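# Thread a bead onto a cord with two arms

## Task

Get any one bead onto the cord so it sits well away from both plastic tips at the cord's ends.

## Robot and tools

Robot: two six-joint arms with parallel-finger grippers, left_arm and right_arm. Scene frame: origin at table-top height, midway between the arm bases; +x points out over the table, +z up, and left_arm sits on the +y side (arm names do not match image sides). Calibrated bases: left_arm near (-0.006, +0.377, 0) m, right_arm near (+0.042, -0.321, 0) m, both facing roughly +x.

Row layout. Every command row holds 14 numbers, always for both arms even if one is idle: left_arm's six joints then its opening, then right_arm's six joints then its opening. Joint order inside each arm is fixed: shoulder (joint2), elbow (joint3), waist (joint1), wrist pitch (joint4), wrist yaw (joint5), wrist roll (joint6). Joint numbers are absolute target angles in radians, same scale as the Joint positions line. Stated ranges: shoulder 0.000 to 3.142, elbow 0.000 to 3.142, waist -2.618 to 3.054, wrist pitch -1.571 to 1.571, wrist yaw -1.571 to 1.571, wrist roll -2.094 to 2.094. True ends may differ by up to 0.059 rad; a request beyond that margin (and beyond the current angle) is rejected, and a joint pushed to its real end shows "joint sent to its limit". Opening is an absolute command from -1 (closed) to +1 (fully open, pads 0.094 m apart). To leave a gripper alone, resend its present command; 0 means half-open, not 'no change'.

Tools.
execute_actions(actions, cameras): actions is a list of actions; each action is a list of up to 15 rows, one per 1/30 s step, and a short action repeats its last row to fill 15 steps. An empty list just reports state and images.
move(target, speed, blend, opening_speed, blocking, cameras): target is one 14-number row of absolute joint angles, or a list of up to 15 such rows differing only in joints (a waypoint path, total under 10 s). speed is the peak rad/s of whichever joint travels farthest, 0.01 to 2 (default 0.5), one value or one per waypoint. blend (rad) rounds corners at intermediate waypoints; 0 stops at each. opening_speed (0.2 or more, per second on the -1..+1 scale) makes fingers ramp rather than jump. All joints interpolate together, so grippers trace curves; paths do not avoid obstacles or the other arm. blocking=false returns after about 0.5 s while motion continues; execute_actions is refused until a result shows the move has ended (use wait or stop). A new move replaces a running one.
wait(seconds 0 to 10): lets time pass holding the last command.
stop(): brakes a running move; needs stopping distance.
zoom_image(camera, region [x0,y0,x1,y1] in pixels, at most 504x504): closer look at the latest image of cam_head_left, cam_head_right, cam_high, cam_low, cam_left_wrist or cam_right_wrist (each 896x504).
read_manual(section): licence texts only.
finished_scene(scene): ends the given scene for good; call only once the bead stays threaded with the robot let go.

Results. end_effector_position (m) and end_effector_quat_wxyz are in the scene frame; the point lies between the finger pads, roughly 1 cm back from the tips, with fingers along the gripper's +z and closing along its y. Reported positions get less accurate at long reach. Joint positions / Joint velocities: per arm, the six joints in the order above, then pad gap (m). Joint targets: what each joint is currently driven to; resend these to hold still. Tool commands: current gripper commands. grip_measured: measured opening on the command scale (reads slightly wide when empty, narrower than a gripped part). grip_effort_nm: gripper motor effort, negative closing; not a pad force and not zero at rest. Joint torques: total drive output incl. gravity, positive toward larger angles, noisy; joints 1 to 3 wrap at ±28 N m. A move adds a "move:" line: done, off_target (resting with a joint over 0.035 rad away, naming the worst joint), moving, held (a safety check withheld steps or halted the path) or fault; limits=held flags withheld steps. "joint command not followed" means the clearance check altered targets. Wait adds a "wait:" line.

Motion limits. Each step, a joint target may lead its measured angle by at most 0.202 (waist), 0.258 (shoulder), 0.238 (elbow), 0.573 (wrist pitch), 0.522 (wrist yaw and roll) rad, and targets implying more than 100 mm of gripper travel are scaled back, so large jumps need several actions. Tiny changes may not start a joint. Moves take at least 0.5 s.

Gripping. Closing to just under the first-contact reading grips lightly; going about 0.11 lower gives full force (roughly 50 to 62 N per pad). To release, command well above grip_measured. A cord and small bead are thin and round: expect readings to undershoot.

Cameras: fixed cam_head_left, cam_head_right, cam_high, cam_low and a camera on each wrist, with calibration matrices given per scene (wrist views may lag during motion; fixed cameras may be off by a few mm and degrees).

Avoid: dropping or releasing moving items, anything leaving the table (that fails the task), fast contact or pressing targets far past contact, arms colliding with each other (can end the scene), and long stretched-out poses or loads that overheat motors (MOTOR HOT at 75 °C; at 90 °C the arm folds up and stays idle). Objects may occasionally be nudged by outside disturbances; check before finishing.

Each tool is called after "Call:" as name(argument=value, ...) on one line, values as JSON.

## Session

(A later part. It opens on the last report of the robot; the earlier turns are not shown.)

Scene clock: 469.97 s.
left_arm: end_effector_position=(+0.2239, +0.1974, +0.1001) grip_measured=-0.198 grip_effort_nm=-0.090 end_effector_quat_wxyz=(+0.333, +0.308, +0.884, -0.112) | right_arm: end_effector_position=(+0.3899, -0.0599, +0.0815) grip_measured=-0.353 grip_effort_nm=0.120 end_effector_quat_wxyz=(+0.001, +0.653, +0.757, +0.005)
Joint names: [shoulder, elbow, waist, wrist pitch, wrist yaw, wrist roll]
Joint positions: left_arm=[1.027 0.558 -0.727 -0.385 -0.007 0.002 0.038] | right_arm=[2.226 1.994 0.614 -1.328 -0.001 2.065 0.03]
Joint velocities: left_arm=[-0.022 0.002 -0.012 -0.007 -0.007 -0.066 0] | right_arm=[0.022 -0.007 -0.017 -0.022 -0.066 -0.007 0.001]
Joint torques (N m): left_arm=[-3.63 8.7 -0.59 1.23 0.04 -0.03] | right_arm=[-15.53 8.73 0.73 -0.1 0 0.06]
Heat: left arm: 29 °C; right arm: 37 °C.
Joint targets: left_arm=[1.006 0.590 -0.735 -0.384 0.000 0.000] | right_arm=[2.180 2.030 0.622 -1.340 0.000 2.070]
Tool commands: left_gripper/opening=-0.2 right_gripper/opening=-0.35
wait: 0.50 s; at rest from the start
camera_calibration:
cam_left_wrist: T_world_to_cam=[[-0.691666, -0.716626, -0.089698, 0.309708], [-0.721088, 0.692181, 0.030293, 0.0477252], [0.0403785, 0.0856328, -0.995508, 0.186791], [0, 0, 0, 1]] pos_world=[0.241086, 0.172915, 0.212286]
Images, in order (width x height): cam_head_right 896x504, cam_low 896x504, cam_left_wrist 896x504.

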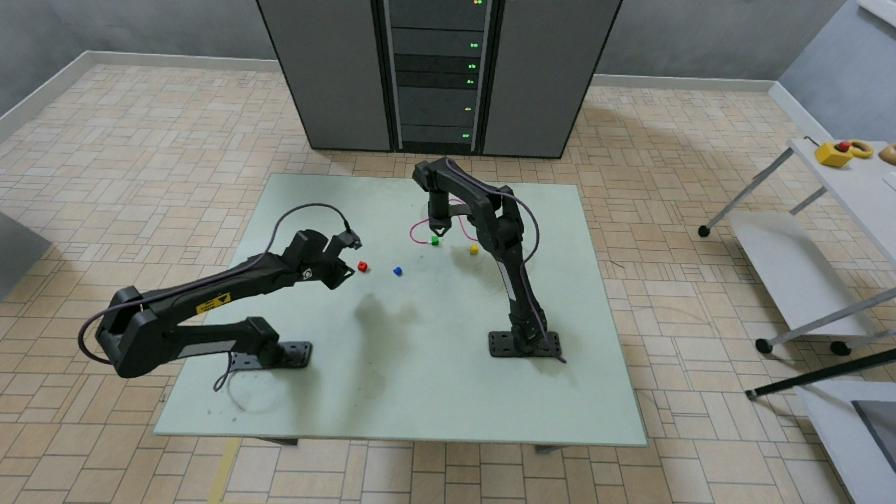

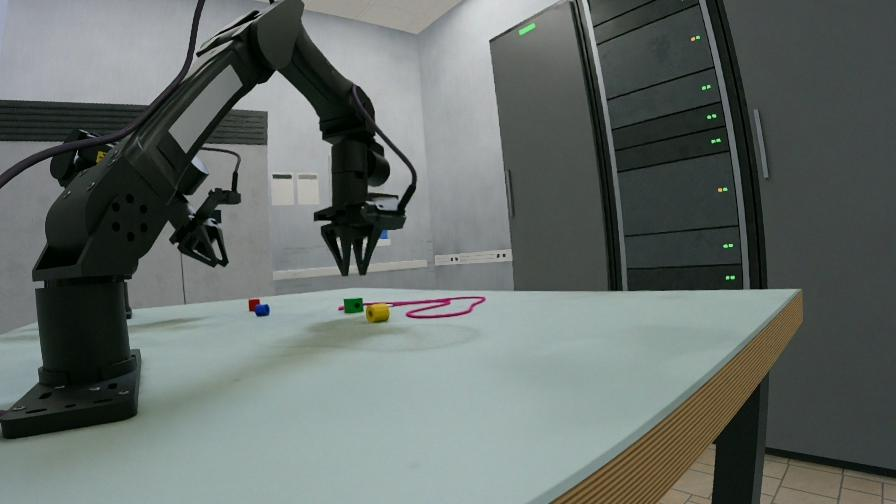

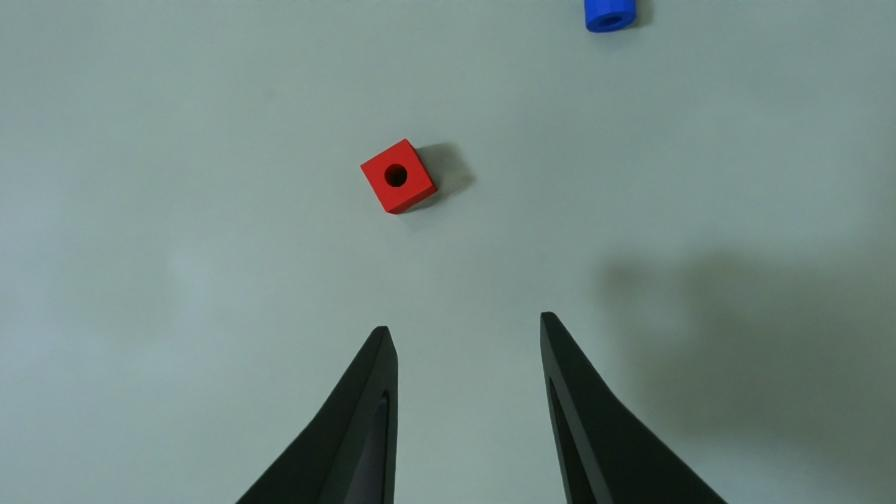

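Call:
wait(seconds=0.1)

Call:
zoom_image(camera="cam_high", region=[330, 210, 510, 350])

Call:
zoom_image(camera="cam_head_left", region=[400, 150, 580, 270])

Scene clock: 516.47 s.
left_arm: end_effector_position=(+0.2239, +0.1974, +0.1001) grip_measured=-0.198 grip_effort_nm=-0.081 end_effector_quat_wxyz=(+0.333, +0.308, +0.884, -0.112) | right_arm: end_effector_position=(+0.3899, -0.0599, +0.0815) grip_measured=-0.353 grip_effort_nm=0.120 end_effector_quat_wxyz=(+0.001, +0.653, +0.757, +0.005)
Joint names: [shoulder, elbow, waist, wrist pitch, wrist yaw, wrist roll]
Joint positions: left_arm=[1.027 0.558 -0.727 -0.385 -0.007 0.002 0.038] | right_arm=[2.226 1.994 0.614 -1.328 -0.001 2.065 0.03]
Joint velocities: left_arm=[-0.007 0.002 0.022 -0.022 0.022 -0.037 0] | right_arm=[-0.022 -0.007 0.017 -0.022 0.022 -0.066 0.001]
Joint torques (N m): left_arm=[-3.63 8.69 -0.64 1.23 0.04 -0.03] | right_arm=[-15.54 8.7 0.7 -0.08 0 0.07]
Heat: left arm: 29 °C; right arm: 38 °C.
Joint targets: left_arm=[1.006 0.590 -0.735 -0.384 0.000 0.000] | right_arm=[2.180 2.030 0.622 -1.340 0.000 2.070]
Tool commands: left_gripper/opening=-0.2 right_gripper/opening=-0.35
wait: 0.10 s; at rest from the start
camera_calibration:
cam_left_wrist: T_world_to_cam=[[-0.691666, -0.716626, -0.089698, 0.309708], [-0.721088, 0.692181, 0.030293, 0.0477252], [0.0403785, 0.0856328, -0.995508, 0.186791], [0, 0, 0, 1]] pos_world=[0.241086, 0.172915, 0.212286]
cam_right_wrist: T_world_to_cam=[[-0.99887, -0.0468135, -0.00819036, 0.389203], [-0.0398453, 0.731007, 0.681206, 0.028957], [-0.0259024, 0.680762, -0.732046, 0.226397], [0, 0, 0, 1]] pos_world=[0.395781, -0.15707, 0.149195]

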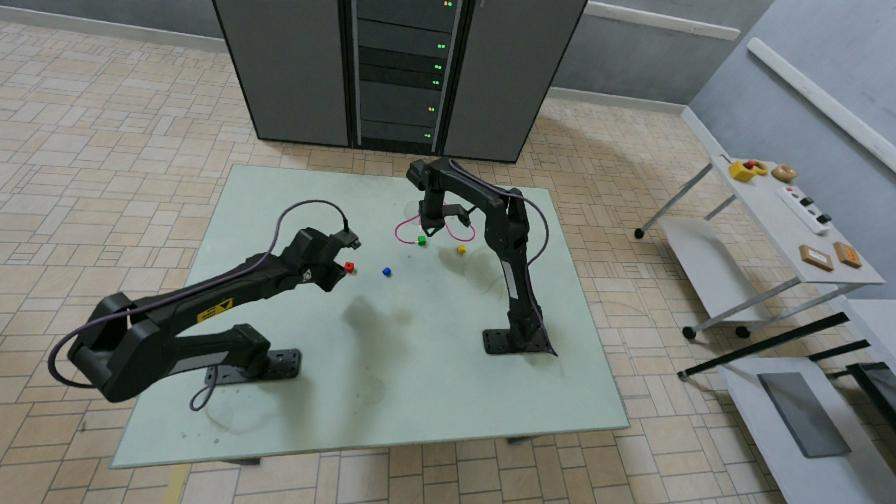

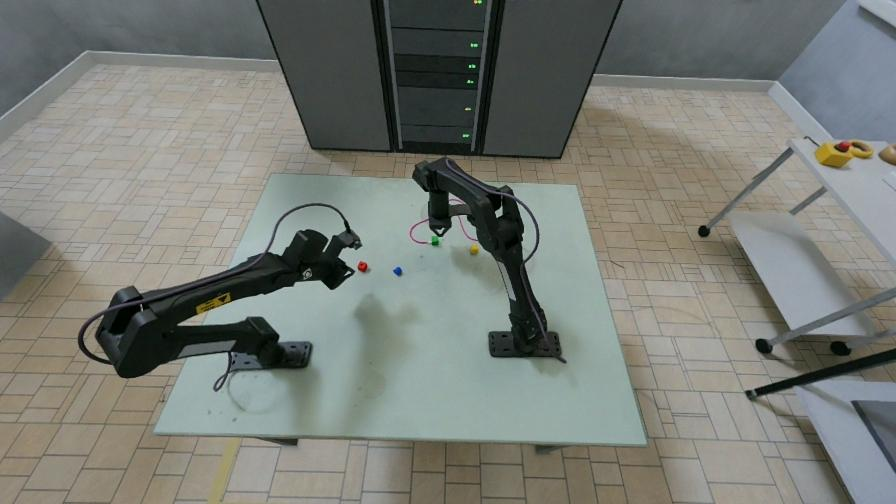

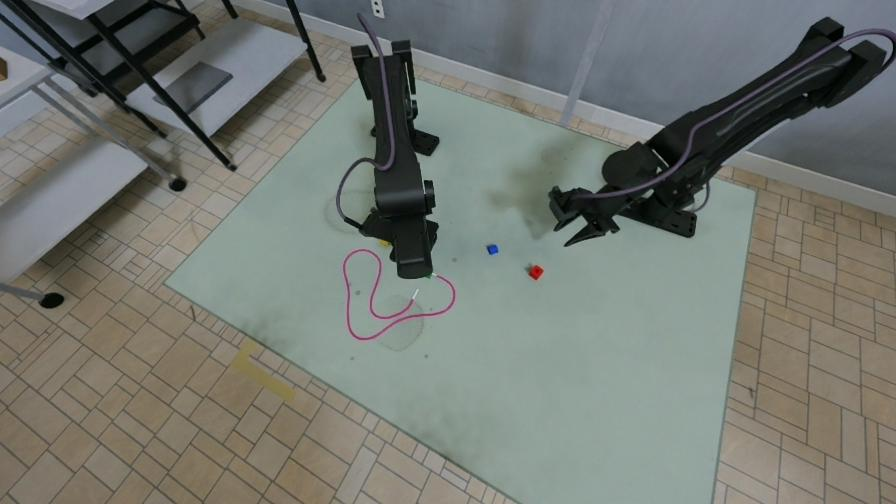

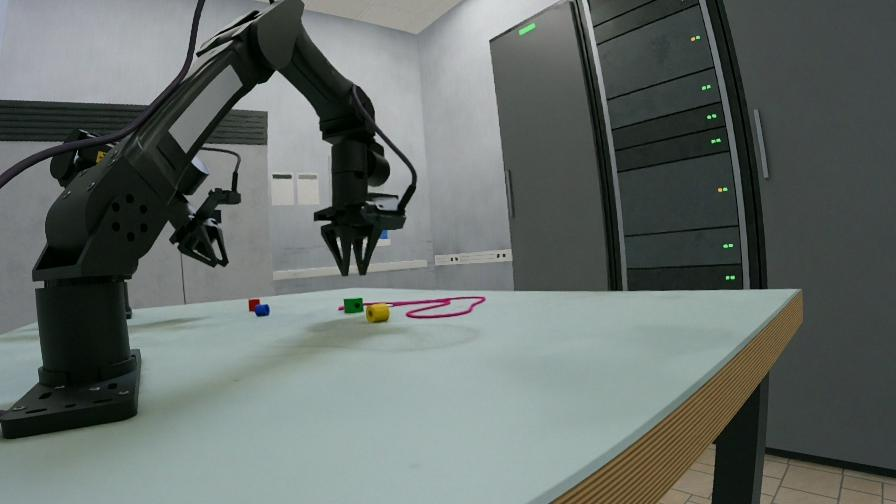

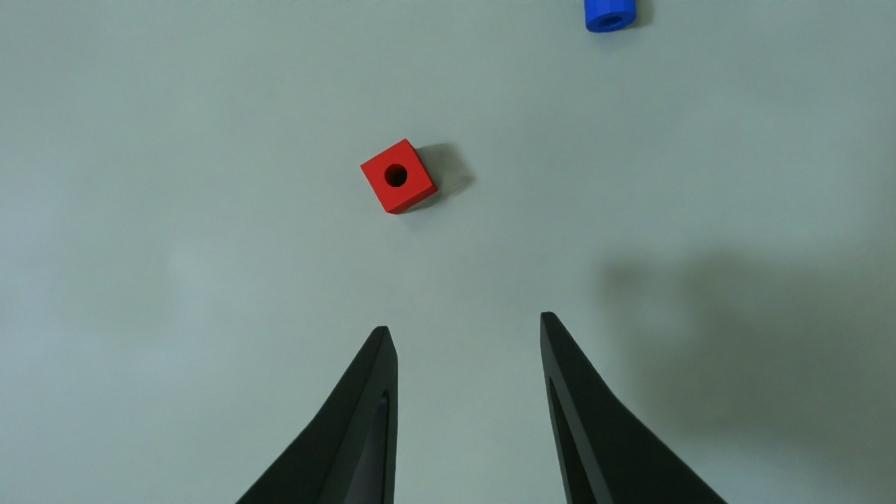

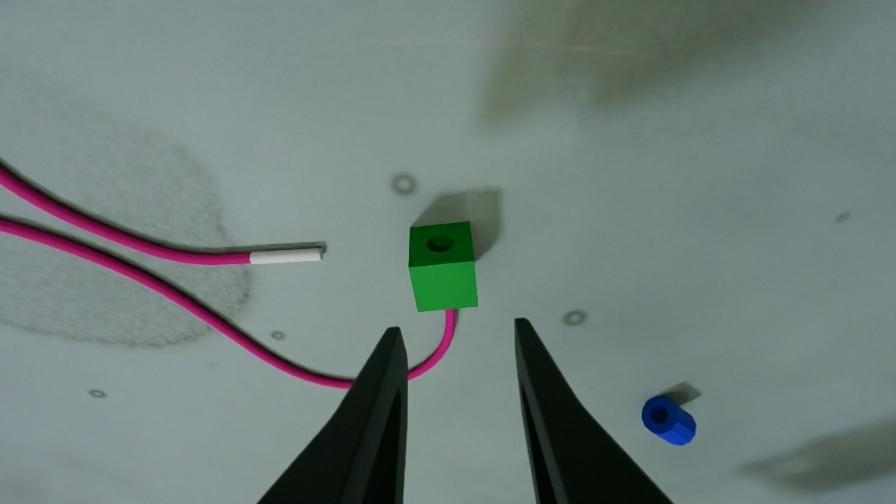

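Scaled by 2.800 from the camera's 896x504 image, which has a finer 1280x720 frame.

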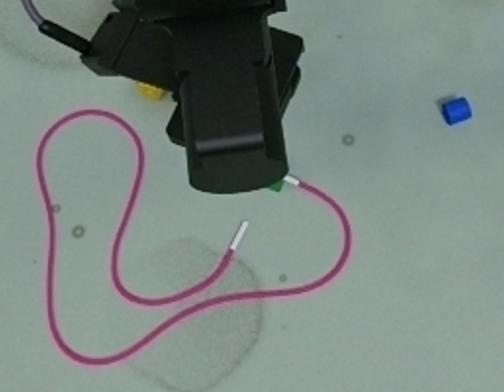

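Scaled by 2.800 from the camera's 896x504 image, which has a finer 1280x720 frame.

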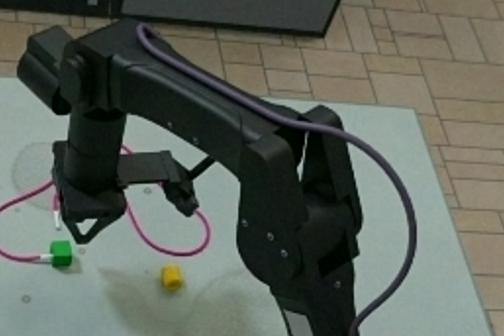

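Call:
move(target=[1.006,0.59,-0.735,-0.384,0,0,-0.2,2.26,1.98,0.637,-1.28,0,2.07,-0.35], speed=0.2, cameras=["cam_right_wrist"])

Scene clock: 550.40 s.
left_arm: end_effector_position=(+0.2239, +0.1974, +0.1001) grip_measured=-0.198 grip_effort_nm=-0.081 end_effector_quat_wxyz=(+0.333, +0.308, +0.884, -0.112) | right_arm: end_effector_position=(+0.3930, -0.0486, +0.0751) grip_measured=-0.353 grip_effort_nm=0.120 end_effector_quat_wxyz=(+0.003, +0.647, +0.762, +0.017)
Joint names: [shoulder, elbow, waist, wrist pitch, wrist yaw, wrist roll]
Joint positions: left_arm=[1.027 0.558 -0.727 -0.385 -0.007 0.002 0.038] | right_arm=[2.242 1.994 0.63 -1.288 -0.001 2.065 0.03]
Joint velocities: left_arm=[-0.022 -0.017 0.002 -0.051 -0.051 0.007 -0.001] | right_arm=[-0.012 0.007 -0.027 0.051 0.051 -0.066 0.001]
Joint torques (N m): left_arm=[-3.63 8.7 -0.61 1.22 0.04 -0.04] | right_arm=[-10.56 4.9 0.59 0.18 -0.01 0.07]
Heat: left arm: 29 °C; right arm: 39 °C.
Joint targets: left_arm=[1.006 0.590 -0.735 -0.384 0.000 0.000] | right_arm=[2.260 1.980 0.637 -1.280 0.000 2.070]
move: done
camera_calibration:
cam_right_wrist: T_world_to_cam=[[-0.997662, -0.0621569, -0.0284008, 0.393113], [-0.0645296, 0.720055, 0.69091, 0.0336305], [-0.0224947, 0.691128, -0.722383, 0.212612], [0, 0, 0, 1]] pos_world=[0.399147, -0.146723, 0.141517]
Images, in order (width x height): cam_right_wrist 896x504.

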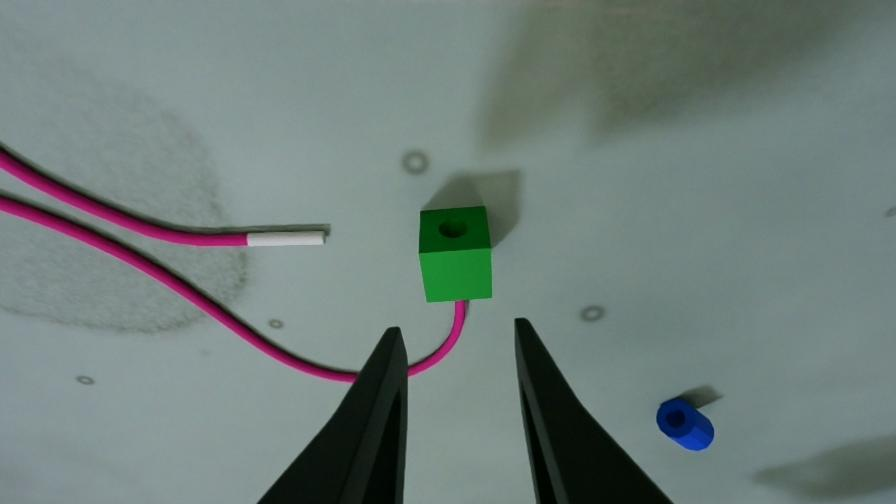

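Call:
move(target=[1.006,0.59,-0.735,-0.384,0,0,-0.2,2.296,1.878,0.639,-1.155,0,2.07,-0.35], speed=0.12, cameras=["cam_right_wrist"])

Scene clock: 561.80 s.
left_arm: end_effector_position=(+0.2239, +0.1974, +0.1001) grip_measured=-0.198 grip_effort_nm=-0.085 end_effector_quat_wxyz=(+0.333, +0.308, +0.884, -0.112) | right_arm: end_effector_position=(+0.3950, -0.0471, +0.0354) grip_measured=-0.353 grip_effort_nm=0.125 end_effector_quat_wxyz=(+0.002, +0.647, +0.762, +0.013)
Joint names: [shoulder, elbow, waist, wrist pitch, wrist yaw, wrist roll]
Joint positions: left_arm=[1.027 0.558 -0.727 -0.385 -0.007 0.002 0.038] | right_arm=[2.277 1.895 0.63 -1.163 -0.001 2.065 0.03]
Joint velocities: left_arm=[0.012 -0.027 -0.007 0.007 0.022 -0.022 -0.001] | right_arm=[-0.022 -0.002 -0.007 0.022 -0.081 0.007 -0.001]
Joint torques (N m): left_arm=[-3.63 8.7 -0.61 1.23 0.04 -0.04] | right_arm=[-10.69 4.62 0.77 0.12 -0.01 0.07]
Heat: left arm: 29 °C; right arm: 37 °C.
Joint targets: left_arm=[1.006 0.590 -0.735 -0.384 0.000 0.000] | right_arm=[2.296 1.878 0.639 -1.155 0.000 2.070]
move: done
camera_calibration:
cam_right_wrist: T_world_to_cam=[[-0.997834, -0.0622898, -0.021138, 0.393883], [-0.0597434, 0.723751, 0.687471, 0.0584622], [-0.0275237, 0.687244, -0.725905, 0.18486], [0, 0, 0, 1]] pos_world=[0.401611, -0.144821, 0.102325]
Images, in order (width x height): cam_right_wrist 896x504.

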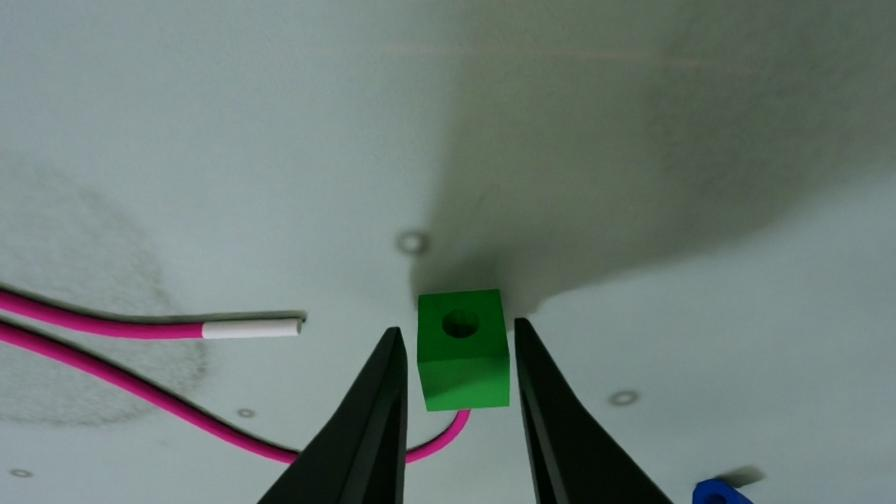

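Call:
move(target=[1.006,0.59,-0.735,-0.384,0,0,-0.2,2.305,1.91,0.645,-1.165,0,2.07,-0.35], speed=0.1, cameras=[])

Call:
move(target=[1.006,0.59,-0.735,-0.384,0,0,-0.2,2.305,1.91,0.645,-1.165,0,2.07,-0.68], opening_speed=0.25, cameras=["cam_right_wrist"])

Scene clock: 568.47 s.
left_arm: end_effector_position=(+0.2239, +0.1974, +0.1001) grip_measured=-0.198 grip_effort_nm=-0.085 end_effector_quat_wxyz=(+0.333, +0.308, +0.884, -0.112) | right_arm: end_effector_position=(+0.3932, -0.0453, +0.0323) grip_measured=-0.353 grip_effort_nm=0.125 end_effector_quat_wxyz=(+0.002, +0.645, +0.764, +0.010)
Joint names: [shoulder, elbow, waist, wrist pitch, wrist yaw, wrist roll]
Joint positions: left_arm=[1.027 0.558 -0.727 -0.385 -0.007 0.002 0.038] | right_arm=[2.284 1.895 0.636 -1.161 -0.001 2.065 0.03]
Joint velocities: left_arm=[0.002 0.007 -0.022 0.022 -0.037 -0.007 -0.001] | right_arm=[-0.022 -0.002 0.002 0.007 0.022 -0.022 -0.001]
Joint torques (N m): left_arm=[-3.63 8.7 -0.61 1.22 0.04 -0.04] | right_arm=[-10.65 6.9 0.76 0.01 -0.01 0.07]
Heat: left arm: 29 °C; right arm: 37 °C.
Joint targets: left_arm=[1.006 0.590 -0.735 -0.384 0.000 0.000] | right_arm=[2.305 1.910 0.645 -1.165 0.000 2.070]
move: done
No camera images: "cameras" was empty.

Scene clock: 570.00 s.
left_arm: end_effector_position=(+0.2239, +0.1974, +0.1001) grip_measured=-0.198 grip_effort_nm=-0.090 end_effector_quat_wxyz=(+0.333, +0.308, +0.884, -0.112) | right_arm: end_effector_position=(+0.3932, -0.0453, +0.0323) grip_measured=-0.534 grip_effort_nm=-1.053 end_effector_quat_wxyz=(+0.002, +0.645, +0.764, +0.010)
Joint names: [shoulder, elbow, waist, wrist pitch, wrist yaw, wrist roll]
Joint positions: left_arm=[1.027 0.558 -0.727 -0.385 -0.007 0.002 0.038] | right_arm=[2.284 1.895 0.636 -1.161 -0.001 2.065 0.022]
Joint velocities: left_arm=[0.002 0.002 -0.007 -0.081 -0.095 -0.007 0] | right_arm=[0.002 -0.012 -0.007 0.037 0.066 0.007 0.001]
Joint torques (N m): left_arm=[-3.63 8.7 -0.61 1.23 0.04 -0.04] | right_arm=[-10.62 6.99 0.79 0.01 -0.01 0.06]
Heat: left arm: 29 °C; right arm: 38 °C.
Joint targets: left_arm=[1.006 0.590 -0.735 -0.384 0.000 0.000] | right_arm=[2.305 1.910 0.645 -1.165 0.000 2.070]
move: done
camera_calibration:
cam_right_wrist: T_world_to_cam=[[-0.997551, -0.0680684, -0.0160847, 0.391562], [-0.0605832, 0.725976, 0.685047, 0.0596734], [-0.0349529, 0.684343, -0.728322, 0.184187], [0, 0, 0, 1]] pos_world=[0.400656, -0.142716, 0.0995664]
Images, in order (width x height): cam_right_wrist 896x504.

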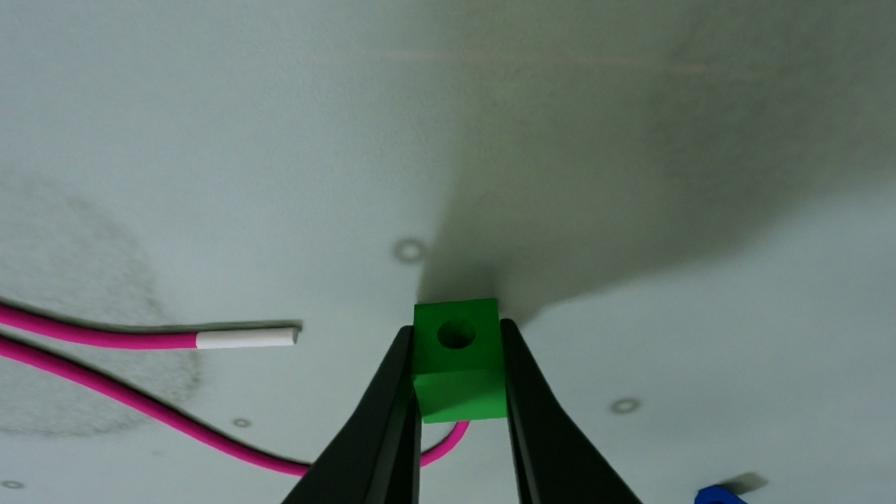

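Call:
move(target=[2.372,2.35,-0.771,-1.265,0,-2.0,-0.6,2.305,1.91,0.645,-1.165,0,2.07,-0.68], speed=0.5, cameras=["cam_left_wrist","cam_right_wrist","cam_head_right"])

Scene clock: 604.90 s.
left_arm: end_effector_position=(+0.3809, +0.0519, +0.1463) grip_measured=-0.598 grip_effort_nm=-0.090 end_effector_quat_wxyz=(+0.069, -0.459, +0.869, -0.173) | right_arm: end_effector_position=(+0.3932, -0.0453, +0.0323) grip_measured=-0.534 grip_effort_nm=-1.057 end_effector_quat_wxyz=(+0.002, +0.645, +0.764, +0.010)
Joint names: [shoulder, elbow, waist, wrist pitch, wrist yaw, wrist roll]
Joint positions: left_arm=[2.156 2.071 -0.757 -1.11 0.002 -1.673 0.019] | right_arm=[2.284 1.895 0.636 -1.161 -0.001 2.065 0.022]
Joint velocities: left_arm=[-0.012 -0.007 -0.002 -0.051 -0.051 -0.066 -0.001] | right_arm=[0.007 0.012 0.002 -0.022 -0.022 0.051 -0.001]
Joint torques (N m): left_arm=[-11.95 5.86 0.01 0.82 -0.03 0] | right_arm=[-10.7 6.93 0.8 0.02 0.01 0.06]
Heat: left arm: 29 °C; right arm: 40 °C.
Joint targets: left_arm=[2.154 2.072 -0.757 -1.112 0.001 -1.671] | right_arm=[2.305 1.910 0.645 -1.165 0.000 2.070]
move: held (left_arm; a check stopped the path); limits=held; left_arm: the wrist roll is farthest, 0.327 rad from its target
joint command not followed: on one or more control steps a check withheld the commanded joint targets of the left arm, and it was not sent them on those steps.
cause: the commanded joint targets, or the way to them, would bring a part of the robot too close to another arm (this arm's gripper housing and the right arm's wrist (the part past the wrist pitch), at the place that arm is still heading or pushing toward).
camera_calibration:
cam_left_wrist: T_world_to_cam=[[0.69286, -0.620008, 0.368151, -0.281189], [-0.678968, -0.389053, 0.622607, 0.213633], [-0.242791, -0.681343, -0.690525, 0.341965], [0, 0, 0, 1]] pos_world=[0.4229, 0.14177, 0.206646]
cam_right_wrist: T_world_to_cam=[[-0.997551, -0.0680684, -0.0160847, 0.391562], [-0.0605832, 0.725976, 0.685047, 0.0596734], [-0.0349529, 0.684343, -0.728322, 0.184187], [0, 0, 0, 1]] pos_world=[0.400656, -0.142716, 0.0995664]
Images, in order (width x height): cam_head_right 896x504, cam_left_wrist 896x504, cam_right_wrist 896x504.

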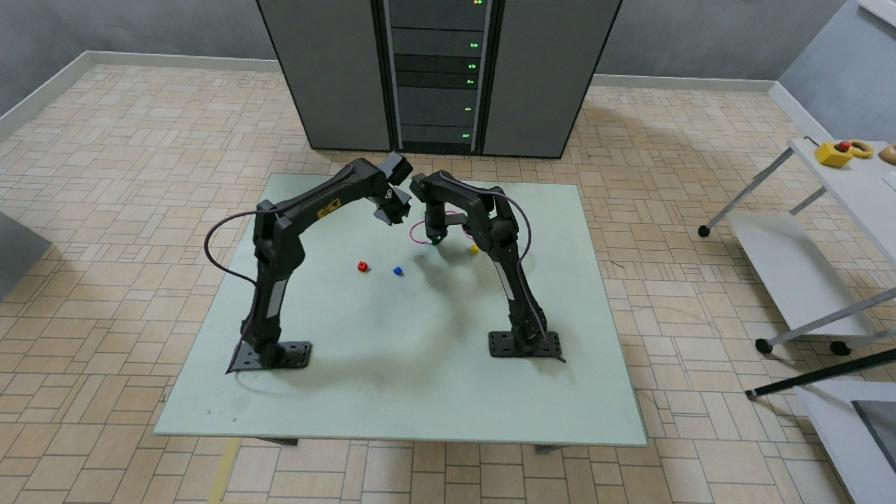

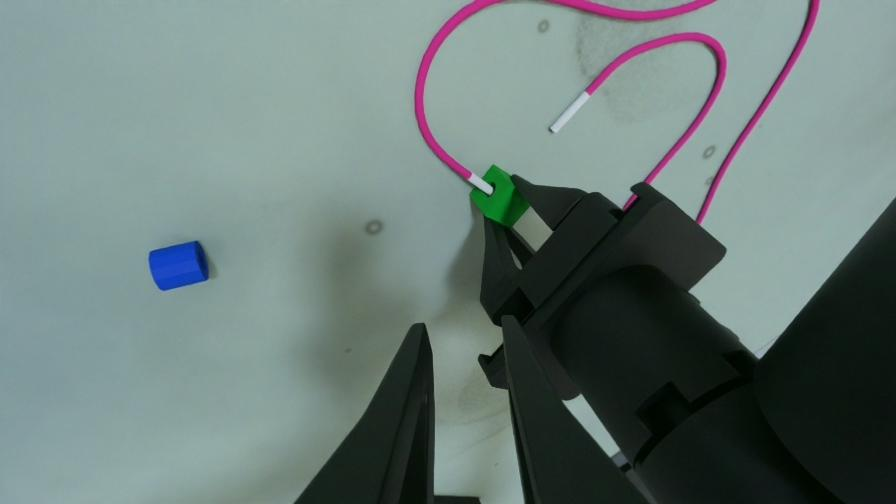

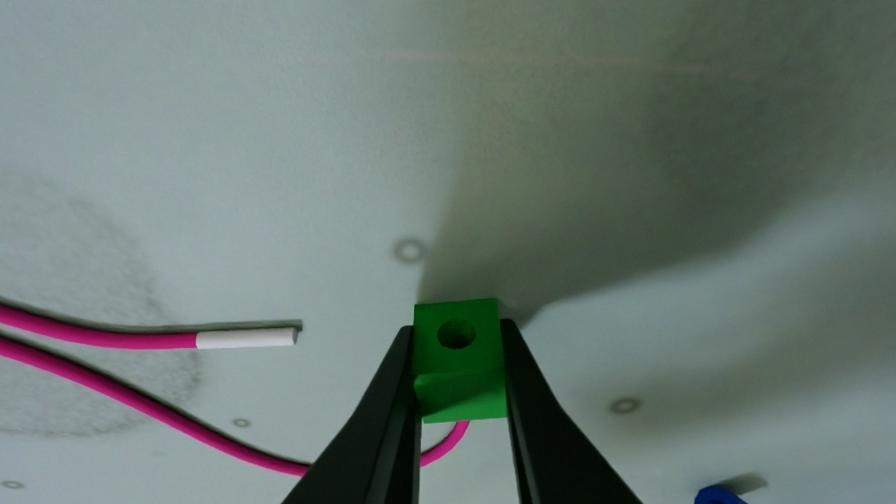

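Call:
move(target=[2.06,1.585,-0.71,-0.715,0,-1.95,-0.6,2.305,1.91,0.645,-1.165,0,2.07,-0.68], speed=0.4, cameras=["cam_left_wrist","cam_right_wrist"])

Scene clock: 619.53 s.
left_arm: end_effector_position=(+0.3700, +0.0850, +0.0351) grip_measured=-0.598 grip_effort_nm=-0.085 end_effector_quat_wxyz=(+0.040, -0.591, +0.791, -0.152) | right_arm: end_effector_position=(+0.3932, -0.0453, +0.0323) grip_measured=-0.534 grip_effort_nm=-1.057 end_effector_quat_wxyz=(+0.002, +0.645, +0.764, +0.010)
Joint names: [shoulder, elbow, waist, wrist pitch, wrist yaw, wrist roll]
Joint positions: left_arm=[2.12 1.588 -0.718 -0.722 0.002 -1.946 0.019] | right_arm=[2.284 1.895 0.636 -1.161 -0.001 2.065 0.022]
Joint velocities: left_arm=[-0.027 0.002 -0.007 -0.095 0.066 0.022 0] | right_arm=[-0.002 -0.002 -0.002 0.066 0.037 0.007 0.001]
Joint torques (N m): left_arm=[-16.66 5.38 0.68 0.81 -0.04 -0.02] | right_arm=[-10.58 6.95 0.81 0.03 -0.01 0.05]
Heat: left arm: 28 °C; right arm: 41 °C.
Joint targets: left_arm=[2.060 1.585 -0.710 -0.715 0.000 -1.950] | right_arm=[2.305 1.910 0.645 -1.165 0.000 2.070]
move: off_target (left_arm); left_arm: the shoulder is farthest, 0.060 rad from its target
camera_calibration:
cam_left_wrist: T_world_to_cam=[[0.876357, -0.374023, 0.303489, -0.298658], [-0.471438, -0.536925, 0.699613, 0.22139], [-0.0987205, -0.756186, -0.646867, 0.236666], [0, 0, 0, 1]] pos_world=[0.389466, 0.186128, 0.0888436]
cam_right_wrist: T_world_to_cam=[[-0.997551, -0.0680684, -0.0160847, 0.391562], [-0.0605832, 0.725976, 0.685047, 0.0596734], [-0.0349529, 0.684343, -0.728322, 0.184187], [0, 0, 0, 1]] pos_world=[0.400656, -0.142716, 0.0995664]
Images, in order (width x height): cam_left_wrist 896x504, cam_right_wrist 896x504.

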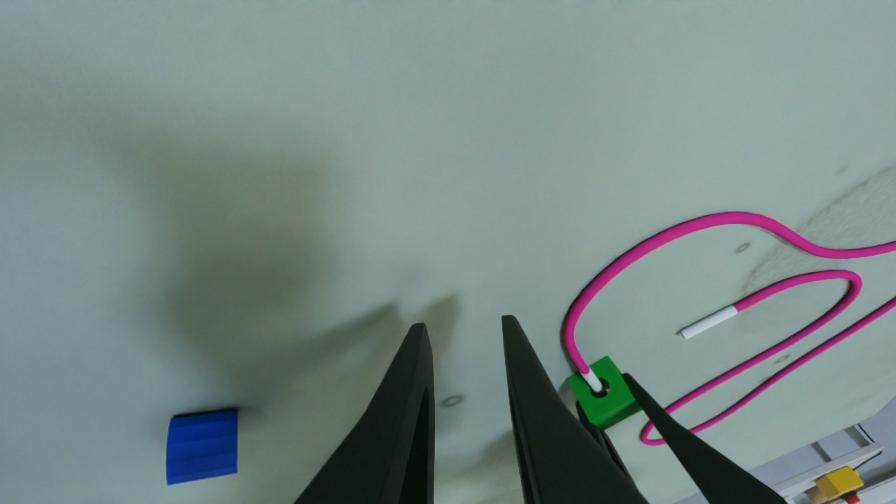

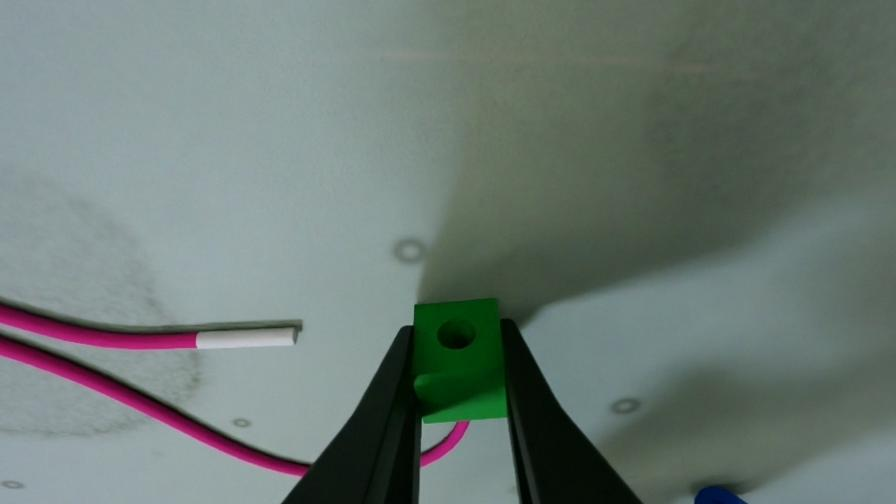

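Call:
move(target=[2.33,1.945,-0.753,-0.85,0,-1.8,-0.6,2.305,1.91,0.645,-1.165,0,2.07,-0.68], speed=0.2, cameras=["cam_left_wrist","cam_right_wrist"])

Scene clock: 647.77 s.
left_arm: end_effector_position=(+0.3956, +0.0592, +0.0533) grip_measured=-0.598 grip_effort_nm=-0.081 end_effector_quat_wxyz=(+0.052, -0.556, +0.811, -0.174) | right_arm: end_effector_position=(+0.3932, -0.0453, +0.0323) grip_measured=-0.534 grip_effort_nm=-1.057 end_effector_quat_wxyz=(+0.002, +0.645, +0.764, +0.010)
Joint names: [shoulder, elbow, waist, wrist pitch, wrist yaw, wrist roll]
Joint positions: left_arm=[2.203 1.779 -0.727 -0.78 0.003 -1.873 0.019] | right_arm=[2.284 1.895 0.636 -1.161 -0.001 2.065 0.022]
Joint velocities: left_arm=[-0.002 0.002 -0.007 0.007 0.037 0.037 0.001] | right_arm=[0.007 -0.012 -0.002 0.007 0.007 -0.007 0]
Joint torques (N m): left_arm=[-12.29 5.74 -0.02 0.81 -0.07 -0.01] | right_arm=[-10.65 6.94 0.8 0.01 -0.02 0.05]
Heat: left arm: 30 °C; right arm: 41 °C.
Joint targets: left_arm=[2.202 1.777 -0.727 -0.782 0.002 -1.873] | right_arm=[2.305 1.910 0.645 -1.165 0.000 2.070]
move: held (left_arm; a check stopped the path); limits=held; left_arm: the elbow is farthest, 0.166 rad from its target
joint command not followed: on one or more control steps a check withheld the commanded joint targets of the left arm, and it was not sent them on those steps.
cause: the commanded joint targets, or the way to them, would bring a part of the robot too close to another arm (this arm's wrist (the part past the wrist pitch) and the right arm's forearm (the part past the elbow), at the place that arm is still heading or pushing toward).
camera_calibration:
cam_left_wrist: T_world_to_cam=[[0.826899, -0.437001, 0.353933, -0.315694], [-0.548648, -0.488828, 0.678257, 0.235756], [-0.123387, -0.755034, -0.643971, 0.240909], [0, 0, 0, 1]] pos_world=[0.420119, 0.15918, 0.10697]
cam_right_wrist: T_world_to_cam=[[-0.997551, -0.0680684, -0.0160847, 0.391562], [-0.0605832, 0.725976, 0.685047, 0.0596734], [-0.0349529, 0.684343, -0.728322, 0.184187], [0, 0, 0, 1]] pos_world=[0.400656, -0.142716, 0.0995664]
Images, in order (width x height): cam_left_wrist 896x504, cam_right_wrist 896x504.

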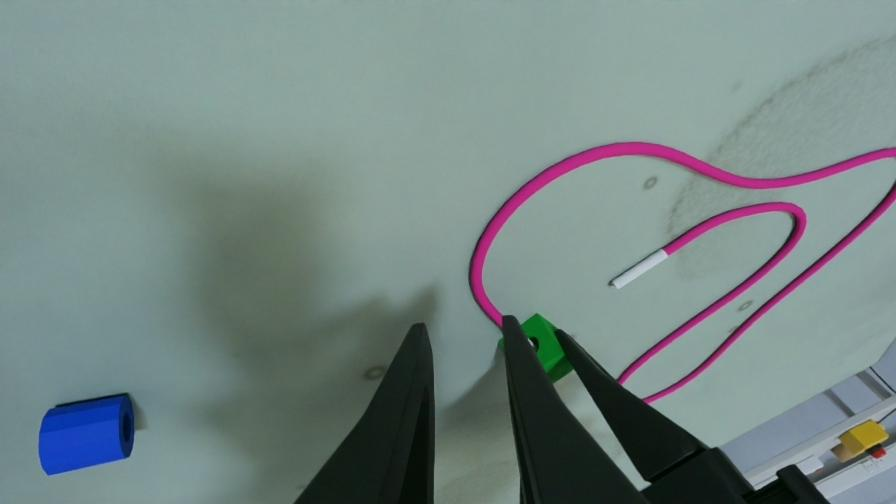

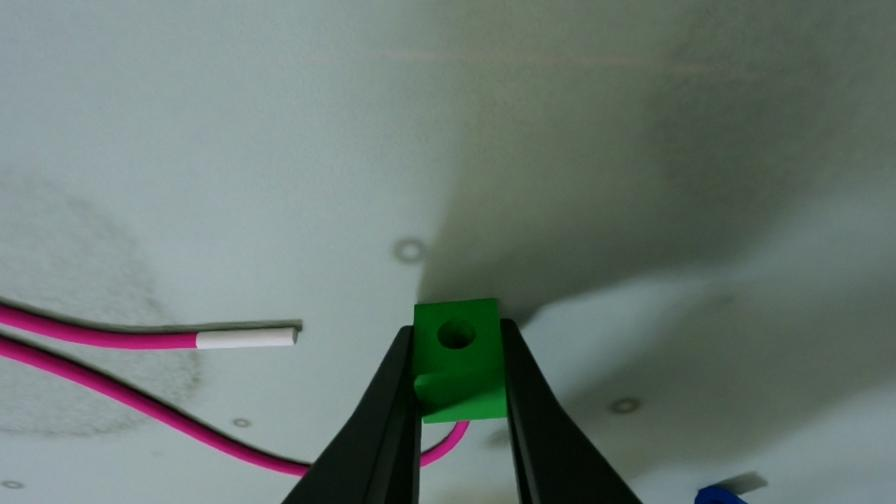

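Call:
move(target=[[2.202,1.80,-0.64,-0.80,0,-1.2,-0.5,2.305,1.91,0.645,-1.165,0,2.07,-0.68],[2.49,2.29,-0.666,-1.04,0,-0.323,-0.5,2.305,1.91,0.645,-1.165,0,2.07,-0.68]], speed=0.35, cameras=["cam_left_wrist","cam_right_wrist"])

Scene clock: 689.63 s.
left_arm: end_effector_position=(+0.4382, +0.0788, +0.0633) grip_measured=-0.502 grip_effort_nm=0.090 end_effector_quat_wxyz=(+0.134, -0.127, +0.976, -0.120) | right_arm: end_effector_position=(+0.3932, -0.0453, +0.0323) grip_measured=-0.534 grip_effort_nm=-1.062 end_effector_quat_wxyz=(+0.002, +0.645, +0.764, +0.010)
Joint names: [shoulder, elbow, waist, wrist pitch, wrist yaw, wrist roll]
Joint positions: left_arm=[2.303 1.986 -0.649 -0.893 0.004 -0.851 0.023] | right_arm=[2.284 1.895 0.636 -1.161 -0.001 2.065 0.022]
Joint velocities: left_arm=[-0.022 -0.007 -0.002 -0.095 0.037 -0.051 -0.001] | right_arm=[-0.002 -0.012 0.002 0.007 0.022 0.007 0.002]
Joint torques (N m): left_arm=[-13.12 5.75 -0.01 0.82 -0.01 -0.03] | right_arm=[-10.55 6.94 0.81 0.02 0 0.06]
Heat: left arm: 30 °C; right arm: 41 °C.
Joint targets: left_arm=[2.302 1.985 -0.649 -0.893 0.004 -0.853] | right_arm=[2.305 1.910 0.645 -1.165 0.000 2.070]
move: held (left_arm; a check stopped the path); path passed 1 of 2 targets; limits=held; left_arm: the wrist roll is farthest, 0.528 rad from its target
joint command not followed: on one or more control steps a check withheld the commanded joint targets of the left arm, and it was not sent them on those steps.
cause: the commanded joint targets, or the way to them, would bring a part of the robot too close to another arm (this arm's wrist (the part past the wrist pitch) and the right arm's wrist (the part past the wrist pitch), along the way the arms are being sent, or toward where that arm still pushes).
camera_calibration:
cam_left_wrist: T_world_to_cam=[[0.0919995, -0.966898, 0.237999, 0.0252693], [-0.89848, 0.0224314, 0.438441, 0.390158], [-0.429266, -0.254174, -0.866675, 0.376131], [0, 0, 0, 1]] pos_world=[0.509685, 0.111284, 0.148909]
cam_right_wrist: T_world_to_cam=[[-0.997551, -0.0680684, -0.0160847, 0.391562], [-0.0605832, 0.725976, 0.685047, 0.0596734], [-0.0349529, 0.684343, -0.728322, 0.184187], [0, 0, 0, 1]] pos_world=[0.400656, -0.142716, 0.0995664]
Images, in order (width x height): cam_left_wrist 896x504, cam_right_wrist 896x504.

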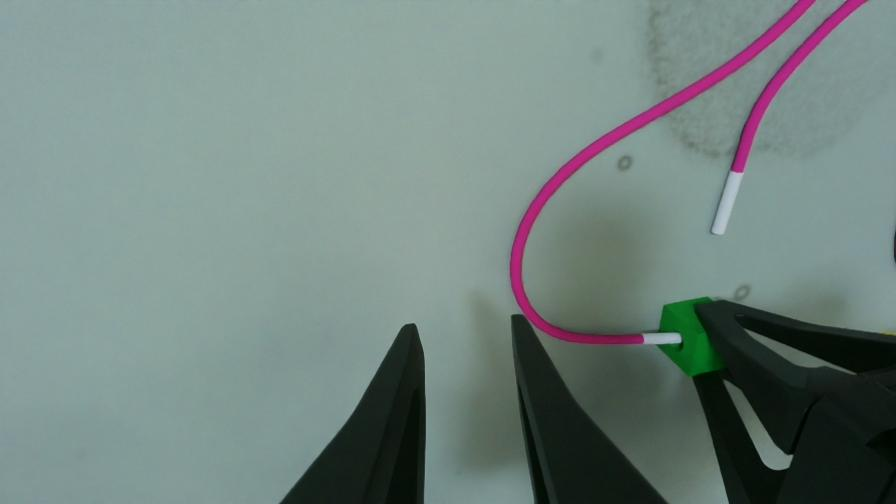

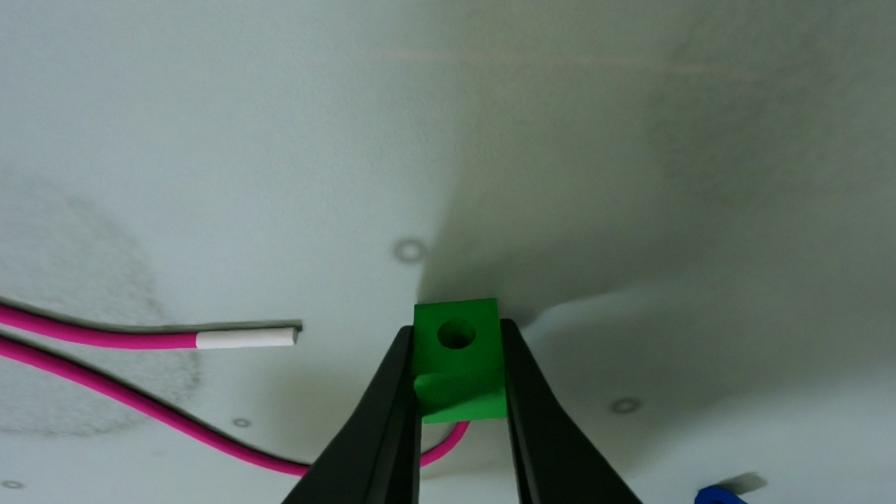

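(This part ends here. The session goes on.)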